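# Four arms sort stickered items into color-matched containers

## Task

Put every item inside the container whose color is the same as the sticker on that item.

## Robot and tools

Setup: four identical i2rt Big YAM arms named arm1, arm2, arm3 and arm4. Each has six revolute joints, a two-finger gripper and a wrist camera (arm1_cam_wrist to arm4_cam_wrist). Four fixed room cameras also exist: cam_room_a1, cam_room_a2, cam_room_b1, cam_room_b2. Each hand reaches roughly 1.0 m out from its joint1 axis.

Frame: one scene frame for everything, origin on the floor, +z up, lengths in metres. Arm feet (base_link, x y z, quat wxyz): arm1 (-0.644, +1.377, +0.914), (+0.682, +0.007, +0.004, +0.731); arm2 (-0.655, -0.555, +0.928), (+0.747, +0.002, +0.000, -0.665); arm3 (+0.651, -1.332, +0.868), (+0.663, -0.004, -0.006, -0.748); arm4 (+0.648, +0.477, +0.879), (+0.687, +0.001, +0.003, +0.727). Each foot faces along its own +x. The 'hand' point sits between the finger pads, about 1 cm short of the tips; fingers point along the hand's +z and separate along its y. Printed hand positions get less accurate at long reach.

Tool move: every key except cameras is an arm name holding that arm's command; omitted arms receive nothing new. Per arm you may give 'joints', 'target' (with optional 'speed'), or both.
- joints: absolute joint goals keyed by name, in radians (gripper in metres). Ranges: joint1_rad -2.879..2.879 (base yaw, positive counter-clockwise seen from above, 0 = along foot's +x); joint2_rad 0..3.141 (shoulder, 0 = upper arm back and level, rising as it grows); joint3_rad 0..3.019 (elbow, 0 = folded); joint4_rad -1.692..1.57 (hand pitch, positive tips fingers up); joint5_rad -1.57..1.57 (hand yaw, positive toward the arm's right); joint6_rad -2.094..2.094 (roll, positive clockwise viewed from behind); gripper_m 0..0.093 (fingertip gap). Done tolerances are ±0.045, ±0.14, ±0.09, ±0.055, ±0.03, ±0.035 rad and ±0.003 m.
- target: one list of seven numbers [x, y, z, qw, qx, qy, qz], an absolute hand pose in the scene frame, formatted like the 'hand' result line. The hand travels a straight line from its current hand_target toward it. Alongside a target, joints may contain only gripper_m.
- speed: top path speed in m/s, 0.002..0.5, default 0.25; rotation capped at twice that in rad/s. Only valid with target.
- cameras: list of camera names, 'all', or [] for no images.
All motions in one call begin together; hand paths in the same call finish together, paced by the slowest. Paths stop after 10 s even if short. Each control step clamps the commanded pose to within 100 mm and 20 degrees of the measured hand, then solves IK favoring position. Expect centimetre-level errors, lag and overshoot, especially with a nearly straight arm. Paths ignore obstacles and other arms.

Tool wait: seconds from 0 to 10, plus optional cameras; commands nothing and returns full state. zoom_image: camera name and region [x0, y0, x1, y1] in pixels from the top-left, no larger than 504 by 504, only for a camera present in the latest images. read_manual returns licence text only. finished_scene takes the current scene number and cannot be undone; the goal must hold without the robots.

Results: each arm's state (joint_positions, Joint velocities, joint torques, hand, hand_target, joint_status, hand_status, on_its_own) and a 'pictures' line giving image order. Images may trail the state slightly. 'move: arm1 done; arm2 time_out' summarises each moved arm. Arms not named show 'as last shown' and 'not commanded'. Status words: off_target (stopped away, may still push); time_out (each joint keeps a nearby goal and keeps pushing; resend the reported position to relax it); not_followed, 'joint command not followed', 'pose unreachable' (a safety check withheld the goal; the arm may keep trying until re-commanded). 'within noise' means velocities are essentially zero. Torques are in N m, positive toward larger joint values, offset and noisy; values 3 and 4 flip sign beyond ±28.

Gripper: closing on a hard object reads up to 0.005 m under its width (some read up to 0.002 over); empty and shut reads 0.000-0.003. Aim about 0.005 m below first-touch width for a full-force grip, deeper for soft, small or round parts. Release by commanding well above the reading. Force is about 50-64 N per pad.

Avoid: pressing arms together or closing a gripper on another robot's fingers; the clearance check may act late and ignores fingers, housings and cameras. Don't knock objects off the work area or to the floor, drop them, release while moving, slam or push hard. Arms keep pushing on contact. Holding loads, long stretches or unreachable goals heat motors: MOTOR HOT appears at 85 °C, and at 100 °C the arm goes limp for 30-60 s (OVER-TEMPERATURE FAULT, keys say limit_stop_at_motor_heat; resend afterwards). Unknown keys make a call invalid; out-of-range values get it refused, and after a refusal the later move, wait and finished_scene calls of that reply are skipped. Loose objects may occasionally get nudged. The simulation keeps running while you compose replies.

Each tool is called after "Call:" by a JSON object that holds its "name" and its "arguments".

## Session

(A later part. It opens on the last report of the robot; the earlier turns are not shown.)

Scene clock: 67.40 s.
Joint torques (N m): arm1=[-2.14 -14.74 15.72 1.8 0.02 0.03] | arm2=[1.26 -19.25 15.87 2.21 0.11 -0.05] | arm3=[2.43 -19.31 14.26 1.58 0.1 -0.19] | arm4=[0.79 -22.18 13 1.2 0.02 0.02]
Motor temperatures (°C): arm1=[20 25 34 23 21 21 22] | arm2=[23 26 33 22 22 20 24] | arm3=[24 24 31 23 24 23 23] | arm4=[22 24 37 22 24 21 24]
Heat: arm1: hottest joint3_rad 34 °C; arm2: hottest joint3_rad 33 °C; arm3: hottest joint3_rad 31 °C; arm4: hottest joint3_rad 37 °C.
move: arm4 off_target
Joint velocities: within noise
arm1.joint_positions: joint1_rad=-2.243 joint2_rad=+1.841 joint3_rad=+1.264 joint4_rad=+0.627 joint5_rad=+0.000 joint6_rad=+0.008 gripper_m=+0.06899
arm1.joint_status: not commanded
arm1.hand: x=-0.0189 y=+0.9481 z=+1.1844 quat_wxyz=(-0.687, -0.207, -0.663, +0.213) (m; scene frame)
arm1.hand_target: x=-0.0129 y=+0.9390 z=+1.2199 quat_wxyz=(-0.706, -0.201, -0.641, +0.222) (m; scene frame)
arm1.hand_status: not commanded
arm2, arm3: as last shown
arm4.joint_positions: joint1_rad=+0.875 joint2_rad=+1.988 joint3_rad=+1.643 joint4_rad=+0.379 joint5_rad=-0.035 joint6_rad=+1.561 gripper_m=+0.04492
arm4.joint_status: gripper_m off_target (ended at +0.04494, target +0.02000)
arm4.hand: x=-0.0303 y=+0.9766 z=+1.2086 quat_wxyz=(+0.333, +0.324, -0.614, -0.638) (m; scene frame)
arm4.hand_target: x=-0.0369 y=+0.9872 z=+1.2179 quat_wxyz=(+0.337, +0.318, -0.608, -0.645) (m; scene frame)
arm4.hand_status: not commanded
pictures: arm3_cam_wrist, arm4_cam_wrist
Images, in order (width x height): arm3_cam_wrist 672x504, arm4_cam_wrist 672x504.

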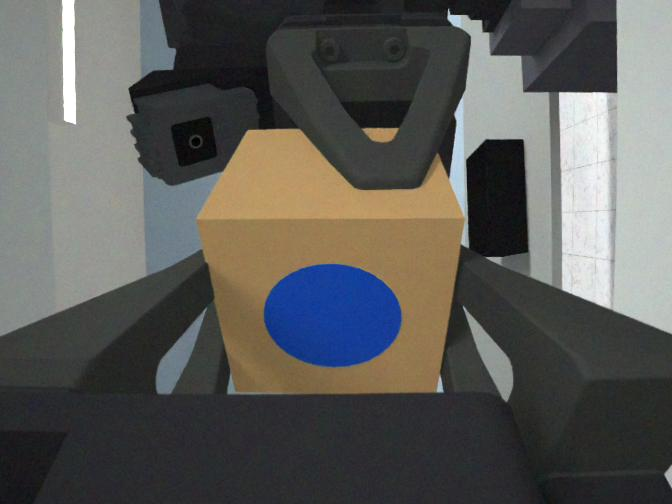

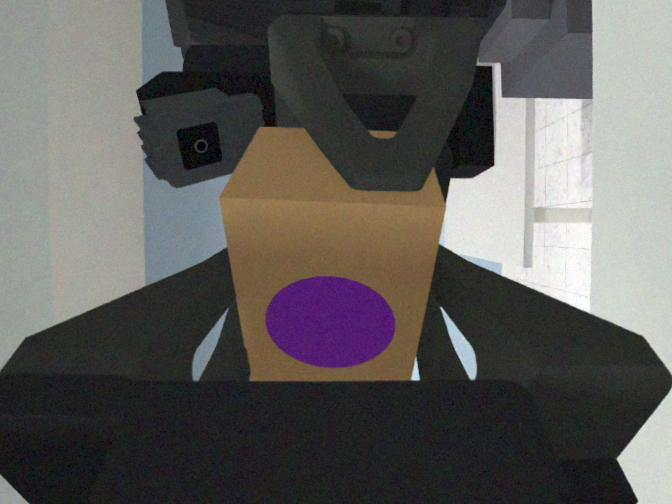

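Call:
{"name": "move", "arguments": {"arm1": {"joints": {"gripper_m": 0.093}}, "arm2": {"joints": {"gripper_m": 0.093}}, "cameras": []}}

Call:
{"name": "move", "arguments": {"arm4": {"target": [0.40, 0.65, 1.25, -0.327, -0.327, 0.627, 0.627], "speed": 0.4}, "arm1": {"target": [-0.20, 1.067, 1.23, 0.6747, 0.2118, 0.6747, -0.2118], "speed": 0.3}, "arm2": {"target": [-0.20, -0.825, 1.25, 0.6994, 0.1825, 0.6638, -0.1923], "speed": 0.3}, "arm3": {"target": [0.40, -1.183, 1.25, -0.3586, -0.3403, 0.5984, 0.6305], "speed": 0.4}, "cameras": []}}

Call:
{"name": "move", "arguments": {"arm4": {"joints": {"joint1_rad": -1.138, "joint2_rad": 1.745, "joint3_rad": 1.42, "joint4_rad": -1.245, "joint5_rad": 0, "joint6_rad": 0}}, "arm3": {"joints": {"joint1_rad": 0.949, "joint2_rad": 2.07, "joint3_rad": 1.92, "joint4_rad": -1.42, "joint5_rad": 0, "joint6_rad": 0}}, "cameras": ["arm3_cam_wrist", "arm4_cam_wrist"]}}

Scene clock: 86.63 s.
Joint torques (N m): arm1=[-2.49 -15.44 15.5 1.73 -0.04 0.01] | arm2=[1.14 -19.43 15.38 2.25 0.12 -0.05] | arm3=[2.37 -19.37 14.17 1.7 0.09 -0.19] | arm4=[0.79 -21.66 12.98 1.25 0 0.02]
Motor temperatures (°C): arm1=[20 26 35 23 21 21 22] | arm2=[23 26 35 22 22 20 24] | arm3=[24 24 33 23 24 23 24] | arm4=[22 24 37 22 24 21 25]
Heat: arm1: hottest joint3_rad 35 °C; arm2: hottest joint3_rad 35 °C; arm3: hottest joint3_rad 33 °C; arm4: hottest joint3_rad 37 °C.
move: arm1 done; arm2 done
Joint velocities: within noise
arm1.joint_positions: joint1_rad=-2.243 joint2_rad=+1.841 joint3_rad=+1.264 joint4_rad=+0.627 joint5_rad=+0.000 joint6_rad=+0.008 gripper_m=+0.09297
arm1.joint_status: all done
arm1.hand: x=-0.0187 y=+0.9481 z=+1.1846 quat_wxyz=(-0.687, -0.207, -0.663, +0.213) (m; scene frame)
arm1.hand_target: x=-0.0128 y=+0.9390 z=+1.2200 quat_wxyz=(-0.706, -0.201, -0.641, +0.222) (m; scene frame)
arm1.hand_status: not commanded
arm2.joint_positions: joint1_rad=+0.914 joint2_rad=+1.846 joint3_rad=+1.261 joint4_rad=+0.598 joint5_rad=+0.000 joint6_rad=+0.008 gripper_m=+0.09293
arm2.joint_status: all done
arm2.hand: x=-0.0083 y=-0.9442 z=+1.1969 quat_wxyz=(-0.687, -0.191, -0.676, +0.186) (m; scene frame)
arm2.hand_target: x=+0.0047 y=-0.9474 z=+1.2201 quat_wxyz=(-0.699, -0.183, -0.664, +0.192) (m; scene frame)
arm2.hand_status: not commanded
arm3.joint_positions: joint1_rad=-1.941 joint2_rad=+1.777 joint3_rad=+1.385 joint4_rad=+0.443 joint5_rad=+0.057 joint6_rad=+1.560 gripper_m=+0.05318
arm3.joint_status: not commanded
arm3.hand: x=-0.0188 y=-0.9576 z=+1.2155 quat_wxyz=(-0.354, -0.338, +0.604, +0.629) (m; scene frame)
arm3.hand_target: x=-0.0319 y=-0.9621 z=+1.2417 quat_wxyz=(-0.365, -0.334, +0.587, +0.641) (m; scene frame)
arm3.hand_status: not commanded
arm4.joint_positions: joint1_rad=+0.875 joint2_rad=+1.989 joint3_rad=+1.643 joint4_rad=+0.379 joint5_rad=-0.035 joint6_rad=+1.561 gripper_m=+0.04492
arm4.joint_status: not commanded
arm4.hand: x=-0.0304 y=+0.9766 z=+1.2083 quat_wxyz=(+0.332, +0.324, -0.614, -0.638) (m; scene frame)
arm4.hand_target: x=-0.0369 y=+0.9872 z=+1.2177 quat_wxyz=(+0.336, +0.318, -0.608, -0.645) (m; scene frame)
arm4.hand_status: not commanded
pictures: none
No camera images: "cameras" was empty.

Scene clock: 88.83 s.
Joint torques (N m): arm1=[-3.31 -7.12 10.77 1.21 -0.07 0.04] | arm2=[1.44 -10.29 9.68 1.94 0.16 -0.06] | arm3=[1.14 2.55 9.95 1.63 -0.1 -0.17] | arm4=[1.32 2.2 10.19 1.03 0.21 -0.02]
Motor temperatures (°C): arm1=[20 26 35 23 21 21 22] | arm2=[23 26 35 22 22 20 24] | arm3=[24 24 33 23 24 23 24] | arm4=[22 24 37 22 24 21 25]
Heat: arm1: hottest joint3_rad 35 °C; arm2: hottest joint3_rad 35 °C; arm3: hottest joint3_rad 33 °C; arm4: hottest joint3_rad 37 °C.
move: arm1 done; arm2 off_target; arm3 done; arm4 done
Joint velocities: within noise
arm1.joint_positions: joint1_rad=-2.243 joint2_rad=+1.237 joint3_rad=+0.709 joint4_rad=+0.544 joint5_rad=-0.005 joint6_rad=+0.008 gripper_m=+0.09297
arm1.joint_status: not commanded
arm1.hand: x=-0.1956 y=+1.0715 z=+1.2278 quat_wxyz=(-0.676, -0.209, -0.675, +0.208) (m; scene frame)
arm1.hand_target: x=-0.1999 y=+1.0671 z=+1.2301 quat_wxyz=(-0.675, -0.212, -0.675, +0.212) (m; scene frame)
arm1.hand_status: done (0.007 m and 0.6 deg from the pose sent, 0.221 m and 2.1 deg at the start)
arm2.joint_positions: joint1_rad=+0.915 joint2_rad=+1.229 joint3_rad=+0.688 joint4_rad=+0.621 joint5_rad=+0.002 joint6_rad=+0.008 gripper_m=+0.09293
arm2.joint_status: not commanded
arm2.hand: x=-0.1999 y=-0.8299 z=+1.2607 quat_wxyz=(-0.709, -0.185, -0.653, +0.192) (m; scene frame)
arm2.hand_target: x=-0.2000 y=-0.8251 z=+1.2500 quat_wxyz=(-0.699, -0.182, -0.664, +0.192) (m; scene frame)
arm2.hand_status: off_target (0.012 m and 1.7 deg from the pose sent, 0.232 m and 2.3 deg at the start)
arm3.joint_positions: joint1_rad=-1.941 joint2_rad=+0.236 joint3_rad=+0.462 joint4_rad=-0.156 joint5_rad=+0.046 joint6_rad=+1.560 gripper_m=+0.05318
arm3.joint_status: not commanded
arm3.hand: x=+0.4015 y=-1.1837 z=+1.2534 quat_wxyz=(-0.361, -0.337, +0.596, +0.633) (m; scene frame)
arm3.hand_target: x=+0.4001 y=-1.1830 z=+1.2500 quat_wxyz=(-0.359, -0.340, +0.598, +0.631) (m; scene frame)
arm3.hand_status: done (0.004 m and 0.6 deg from the pose sent, 0.477 m and 0.8 deg at the start)
arm4.joint_positions: joint1_rad=+0.919 joint2_rad=+0.291 joint3_rad=+0.460 joint4_rad=-0.159 joint5_rad=+0.018 joint6_rad=+1.561 gripper_m=+0.04492
arm4.joint_status: not commanded
arm4.hand: x=+0.4024 y=+0.6505 z=+1.2508 quat_wxyz=(+0.326, +0.325, -0.623, -0.632) (m; scene frame)
arm4.hand_target: x=+0.4000 y=+0.6500 z=+1.2501 quat_wxyz=(+0.327, +0.327, -0.627, -0.627) (m; scene frame)
arm4.hand_status: done (0.003 m and 0.8 deg from the pose sent, 0.542 m and 2.1 deg at the start)
pictures: none
No camera images: "cameras" was empty.

Scene clock: 91.23 s.
Joint torques (N m): arm1=[-2.78 -6.65 10.81 1.4 -0.08 0.01] | arm2=[1.44 -10.17 9.69 1.89 0.15 -0.06] | arm3=[0.62 -25.52 12.37 -0.51 0.13 -0.1] | arm4=[0.91 -18.73 10.97 -0.47 0.08 -0.08]
Motor temperatures (°C): arm1=[20 26 35 23 21 21 22] | arm2=[23 26 34 22 22 20 24] | arm3=[24 24 33 23 24 23 24] | arm4=[22 24 37 22 24 21 25]
Heat: arm1: hottest joint3_rad 35 °C; arm2: hottest joint3_rad 34 °C; arm3: hottest joint3_rad 33 °C; arm4: hottest joint3_rad 37 °C.
move: arm3 done; arm4 done
Joint velocities: within noise
arm1, arm2: as last shown
arm3.joint_positions: joint1_rad=+0.955 joint2_rad=+2.092 joint3_rad=+1.875 joint4_rad=-1.411 joint5_rad=-0.002 joint6_rad=+0.005 gripper_m=+0.05314
arm3.joint_status: all done
arm3.hand: x=+1.1162 y=-1.7520 z=+0.9710 quat_wxyz=(+0.024, -0.362, -0.932, -0.005) (m; scene frame)
arm3.hand_target: x=+1.1225 y=-1.7632 z=+1.0015 quat_wxyz=(-0.003, -0.363, -0.932, +0.006) (m; scene frame)
arm3.hand_status: not commanded
arm4.joint_positions: joint1_rad=-1.144 joint2_rad=+1.752 joint3_rad=+1.373 joint4_rad=-1.233 joint5_rad=+0.001 joint6_rad=+0.013 gripper_m=+0.04483
arm4.joint_status: all done
arm4.hand: x=+1.0927 y=+0.7102 z=+0.9799 quat_wxyz=(+0.023, +0.233, -0.972, +0.006) (m; scene frame)
arm4.hand_target: x=+1.1045 y=+0.7201 z=+1.0000 quat_wxyz=(+0.002, +0.242, -0.970, +0.001) (m; scene frame)
arm4.hand_status: not commanded
pictures: arm3_cam_wrist, arm4_cam_wrist
Images, in order (width x height): arm3_cam_wrist 672x504, arm4_cam_wrist 672x504.

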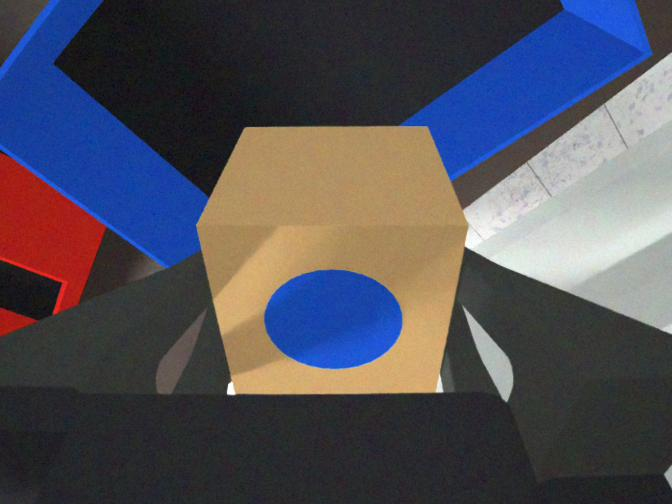

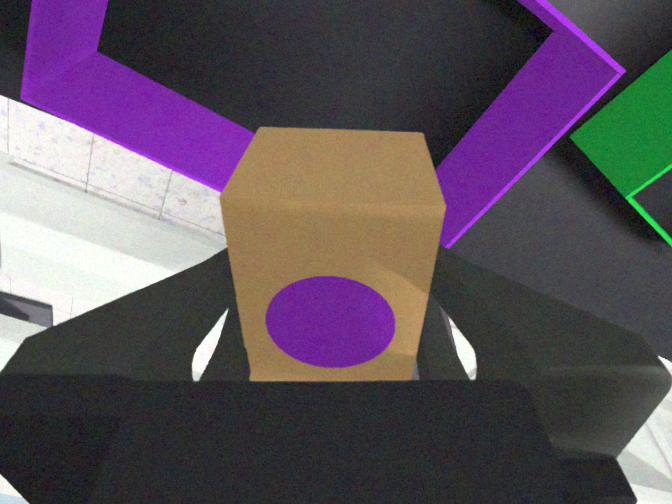

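Call:
{"name": "move", "arguments": {"arm3": {"target": [1.12, -1.745, 0.757, 0, 0.3624, 0.932, 0], "speed": 0.3}, "arm4": {"target": [1.087, 0.717, 0.752, 0, -0.2419, 0.9703, 0], "speed": 0.3}, "cameras": ["arm3_cam_wrist", "arm4_cam_wrist"]}}

Scene clock: 110.27 s.
Joint torques (N m): arm1=[-3.08 -6.89 10.88 1.46 -0.06 0.05] | arm2=[1.55 -10.23 9.68 1.94 0.16 -0.06] | arm3=[2.02 -22.24 7.16 0.55 -0.08 0.04] | arm4=[1.26 -19.6 5.27 0.4 0.11 0.05]
Motor temperatures (°C): arm1=[20 25 34 23 21 21 22] | arm2=[23 26 34 22 22 20 23] | arm3=[24 25 34 23 24 23 24] | arm4=[22 26 36 22 24 21 26]
Heat: arm1: hottest joint3_rad 34 °C; arm2: hottest joint3_rad 34 °C; arm3: hottest joint3_rad 34 °C; arm4: hottest joint3_rad 36 °C.
move: arm3 off_target; arm4 done
Joint velocities: within noise
arm1, arm2: as last shown
arm3.joint_positions: joint1_rad=+0.955 joint2_rad=+2.287 joint3_rad=+1.637 joint4_rad=-0.927 joint5_rad=-0.007 joint6_rad=+0.011 gripper_m=+0.05314
arm3.joint_status: not commanded
arm3.hand: x=+1.1142 y=-1.7517 z=+0.7682 quat_wxyz=(-0.001, -0.365, -0.931, +0.002) (m; scene frame)
arm3.hand_target: x=+1.1197 y=-1.7447 z=+0.7571 quat_wxyz=(+0.000, -0.362, -0.932, +0.000) (m; scene frame)
arm3.hand_status: off_target (0.014 m and 0.4 deg from the pose sent, 0.214 m and 2.8 deg at the start)
arm4.joint_positions: joint1_rad=-1.134 joint2_rad=+2.087 joint3_rad=+1.163 joint4_rad=-0.656 joint5_rad=+0.001 joint6_rad=+0.013 gripper_m=+0.04483
arm4.joint_status: not commanded
arm4.hand: x=+1.0839 y=+0.7111 z=+0.7518 quat_wxyz=(+0.007, +0.238, -0.971, +0.003) (m; scene frame)
arm4.hand_target: x=+1.0869 y=+0.7170 z=+0.7521 quat_wxyz=(+0.000, +0.242, -0.970, +0.000) (m; scene frame)
arm4.hand_status: done (0.007 m and 1.0 deg from the pose sent, 0.228 m and 2.9 deg at the start)
pictures: arm3_cam_wrist, arm4_cam_wrist
Images, in order (width x height): arm3_cam_wrist 672x504, arm4_cam_wrist 672x504.

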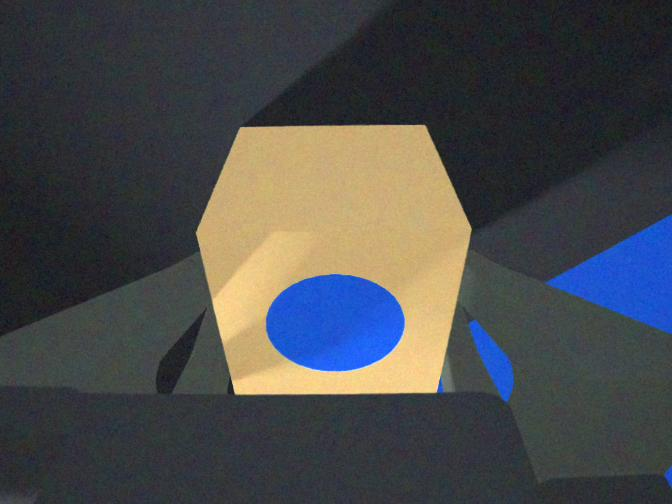

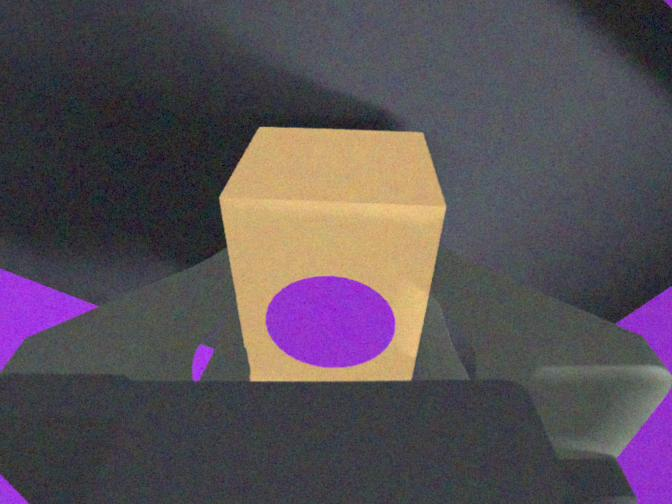

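Touch down gently, release, lift.

Call:
{"name": "move", "arguments": {"arm3": {"target": [1.12, -1.747, 0.747, 0, 0.3624, 0.932, 0], "speed": 0.08}, "arm4": {"target": [1.087, 0.717, 0.737, 0, -0.2419, 0.9703, 0], "speed": 0.08}, "cameras": []}}

Call:
{"name": "move", "arguments": {"arm3": {"joints": {"gripper_m": 0.078}}, "arm4": {"joints": {"gripper_m": 0.07}}, "cameras": []}}

Call:
{"name": "move", "arguments": {"arm3": {"target": [1.11, -1.745, 0.93, 0, 0.3624, 0.932, 0], "speed": 0.3}, "arm4": {"target": [1.08, 0.712, 0.93, 0, -0.2419, 0.9703, 0], "speed": 0.3}, "cameras": ["arm3_cam_wrist", "arm4_cam_wrist"]}}

Scene clock: 116.97 s.
Joint torques (N m): arm1=[-2.84 -6.89 10.73 1.48 -0.03 0] | arm2=[1.44 -10.17 9.68 1.88 0.16 -0.05] | arm3=[1.9 -20.54 7.43 1.1 -0.08 0.01] | arm4=[1.03 -17.38 5.37 0.47 0.02 0.05]
Motor temperatures (°C): arm1=[20 25 34 23 21 21 22] | arm2=[23 26 33 22 22 20 23] | arm3=[24 25 33 23 24 23 24] | arm4=[22 25 35 22 24 21 26]
Heat: arm1: hottest joint3_rad 34 °C; arm2: hottest joint3_rad 33 °C; arm3: hottest joint3_rad 33 °C; arm4: hottest joint3_rad 35 °C.
move: arm3 off_target; arm4 off_target
Joint velocities: within noise
arm1, arm2: as last shown
arm3.joint_positions: joint1_rad=+0.955 joint2_rad=+2.287 joint3_rad=+1.637 joint4_rad=-0.926 joint5_rad=-0.007 joint6_rad=+0.011 gripper_m=+0.05314
arm3.joint_status: not commanded
arm3.hand: x=+1.1144 y=-1.7519 z=+0.7682 quat_wxyz=(-0.002, -0.365, -0.931, +0.002) (m; scene frame)
arm3.hand_target: x=+1.1192 y=-1.7463 z=+0.7474 quat_wxyz=(+0.000, -0.362, -0.932, +0.000) (m; scene frame)
arm3.hand_status: off_target (0.022 m and 0.4 deg from the pose sent, 0.023 m and 0.4 deg at the start)
arm4.joint_positions: joint1_rad=-1.134 joint2_rad=+2.096 joint3_rad=+1.163 joint4_rad=-0.626 joint5_rad=+0.001 joint6_rad=+0.013 gripper_m=+0.04483
arm4.joint_status: not commanded
arm4.hand: x=+1.0884 y=+0.7135 z=+0.7476 quat_wxyz=(-0.003, +0.238, -0.971, +0.000) (m; scene frame)
arm4.hand_target: x=+1.0867 y=+0.7168 z=+0.7372 quat_wxyz=(+0.000, +0.242, -0.970, +0.000) (m; scene frame)
arm4.hand_status: off_target (0.011 m and 0.6 deg from the pose sent, 0.016 m and 1.0 deg at the start)
pictures: none
No camera images: "cameras" was empty.

Scene clock: 117.63 s.
Joint torques (N m): arm1=[-2.73 -7.12 10.8 1.65 -0.07 0.03] | arm2=[1.44 -10.17 9.65 1.94 0.15 -0.06] | arm3=[1.9 -22.24 7.34 0.4 -0.08 0.01] | arm4=[1.14 -17.38 5.44 0.5 0.03 0.04]
Motor temperatures (°C): arm1=[20 25 34 23 21 21 22] | arm2=[23 26 33 22 22 20 23] | arm3=[24 25 33 23 24 23 24] | arm4=[22 25 35 22 24 21 26]
Heat: arm1: hottest joint3_rad 34 °C; arm2: hottest joint3_rad 33 °C; arm3: hottest joint3_rad 33 °C; arm4: hottest joint3_rad 35 °C.
move: arm3 done; arm4 done
Joint velocities: within noise
arm1, arm2: as last shown
arm3.joint_positions: joint1_rad=+0.955 joint2_rad=+2.307 joint3_rad=+1.637 joint4_rad=-0.910 joint5_rad=-0.007 joint6_rad=+0.011 gripper_m=+0.07796
arm3.joint_status: all done
arm3.hand: x=+1.1138 y=-1.7514 z=+0.7562 quat_wxyz=(+0.000, -0.365, -0.931, +0.001) (m; scene frame)
arm3.hand_target: x=+1.1192 y=-1.7463 z=+0.7474 quat_wxyz=(+0.000, -0.362, -0.932, +0.000) (m; scene frame)
arm3.hand_status: not commanded
arm4.joint_positions: joint1_rad=-1.134 joint2_rad=+2.096 joint3_rad=+1.163 joint4_rad=-0.626 joint5_rad=+0.001 joint6_rad=+0.013 gripper_m=+0.06991
arm4.joint_status: all done
arm4.hand: x=+1.0884 y=+0.7135 z=+0.7476 quat_wxyz=(-0.003, +0.238, -0.971, +0.000) (m; scene frame)
arm4.hand_target: x=+1.0867 y=+0.7168 z=+0.7372 quat_wxyz=(+0.000, +0.242, -0.970, +0.000) (m; scene frame)
arm4.hand_status: not commanded
pictures: none
No camera images: "cameras" was empty.

Scene clock: 118.97 s.
Joint torques (N m): arm1=[-3.49 -6.83 10.65 1.5 -0.07 0.09] | arm2=[1.49 -10.17 9.68 1.91 0.15 -0.06] | arm3=[1.03 -21.54 11.06 -0.44 -0.06 -0.1] | arm4=[1.14 -16.44 9.03 -0.35 0.06 0.01]
Motor temperatures (°C): arm1=[20 25 34 23 21 21 22] | arm2=[23 26 33 22 22 20 23] | arm3=[24 25 33 23 24 23 24] | arm4=[22 25 35 22 24 21 26]
Heat: arm1: hottest joint3_rad 34 °C; arm2: hottest joint3_rad 33 °C; arm3: hottest joint3_rad 33 °C; arm4: hottest joint3_rad 35 °C.
move: arm3 off_target; arm4 off_target
Joint velocities: within noise
arm1, arm2: as last shown
arm3.joint_positions: joint1_rad=+0.955 joint2_rad=+2.054 joint3_rad=+1.684 joint4_rad=-1.226 joint5_rad=-0.007 joint6_rad=+0.011 gripper_m=+0.07796
arm3.joint_status: not commanded
arm3.hand: x=+1.1019 y=-1.7385 z=+0.9241 quat_wxyz=(+0.007, -0.365, -0.931, -0.002) (m; scene frame)
arm3.hand_target: x=+1.1099 y=-1.7447 z=+0.9301 quat_wxyz=(+0.000, -0.362, -0.932, +0.000) (m; scene frame)
arm3.hand_status: off_target (0.012 m and 0.9 deg from the pose sent, 0.174 m and 0.3 deg at the start)
arm4.joint_positions: joint1_rad=-1.134 joint2_rad=+1.747 joint3_rad=+1.206 joint4_rad=-1.032 joint5_rad=+0.001 joint6_rad=+0.013 gripper_m=+0.06991
arm4.joint_status: not commanded
arm4.hand: x=+1.0728 y=+0.7052 z=+0.9249 quat_wxyz=(+0.004, +0.238, -0.971, +0.002) (m; scene frame)
arm4.hand_target: x=+1.0799 y=+0.7120 z=+0.9302 quat_wxyz=(+0.000, +0.242, -0.970, +0.000) (m; scene frame)
arm4.hand_status: off_target (0.011 m and 0.7 deg from the pose sent, 0.183 m and 0.6 deg at the start)
pictures: arm3_cam_wrist, arm4_cam_wrist
Images, in order (width x height): arm3_cam_wrist 672x504, arm4_cam_wrist 672x504.

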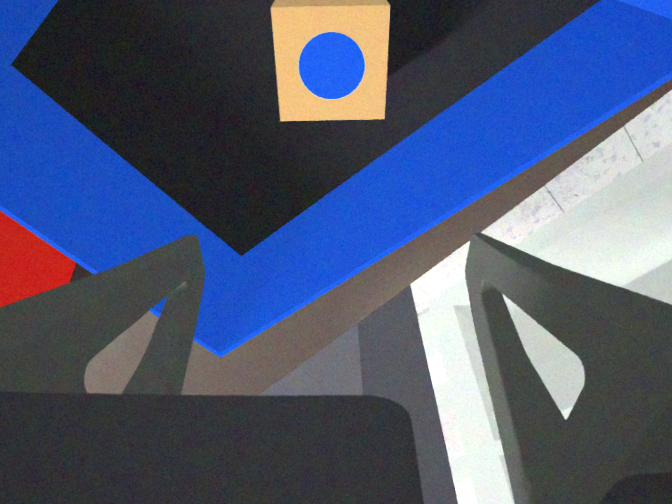

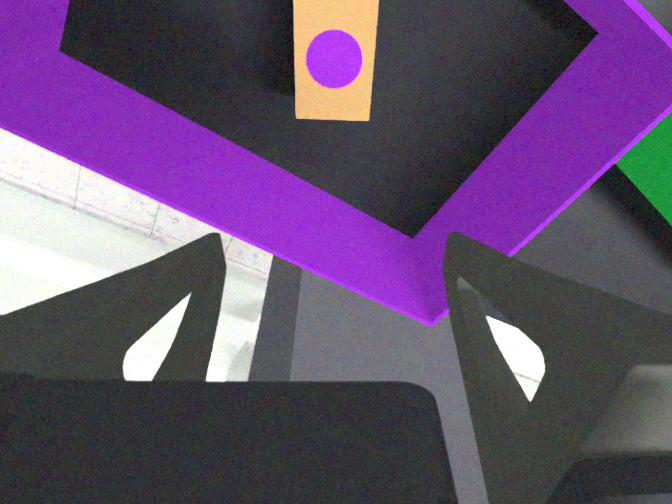

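Call:
{"name": "finished_scene", "arguments": {"scene": 3}}

The scene is finished: the task was done.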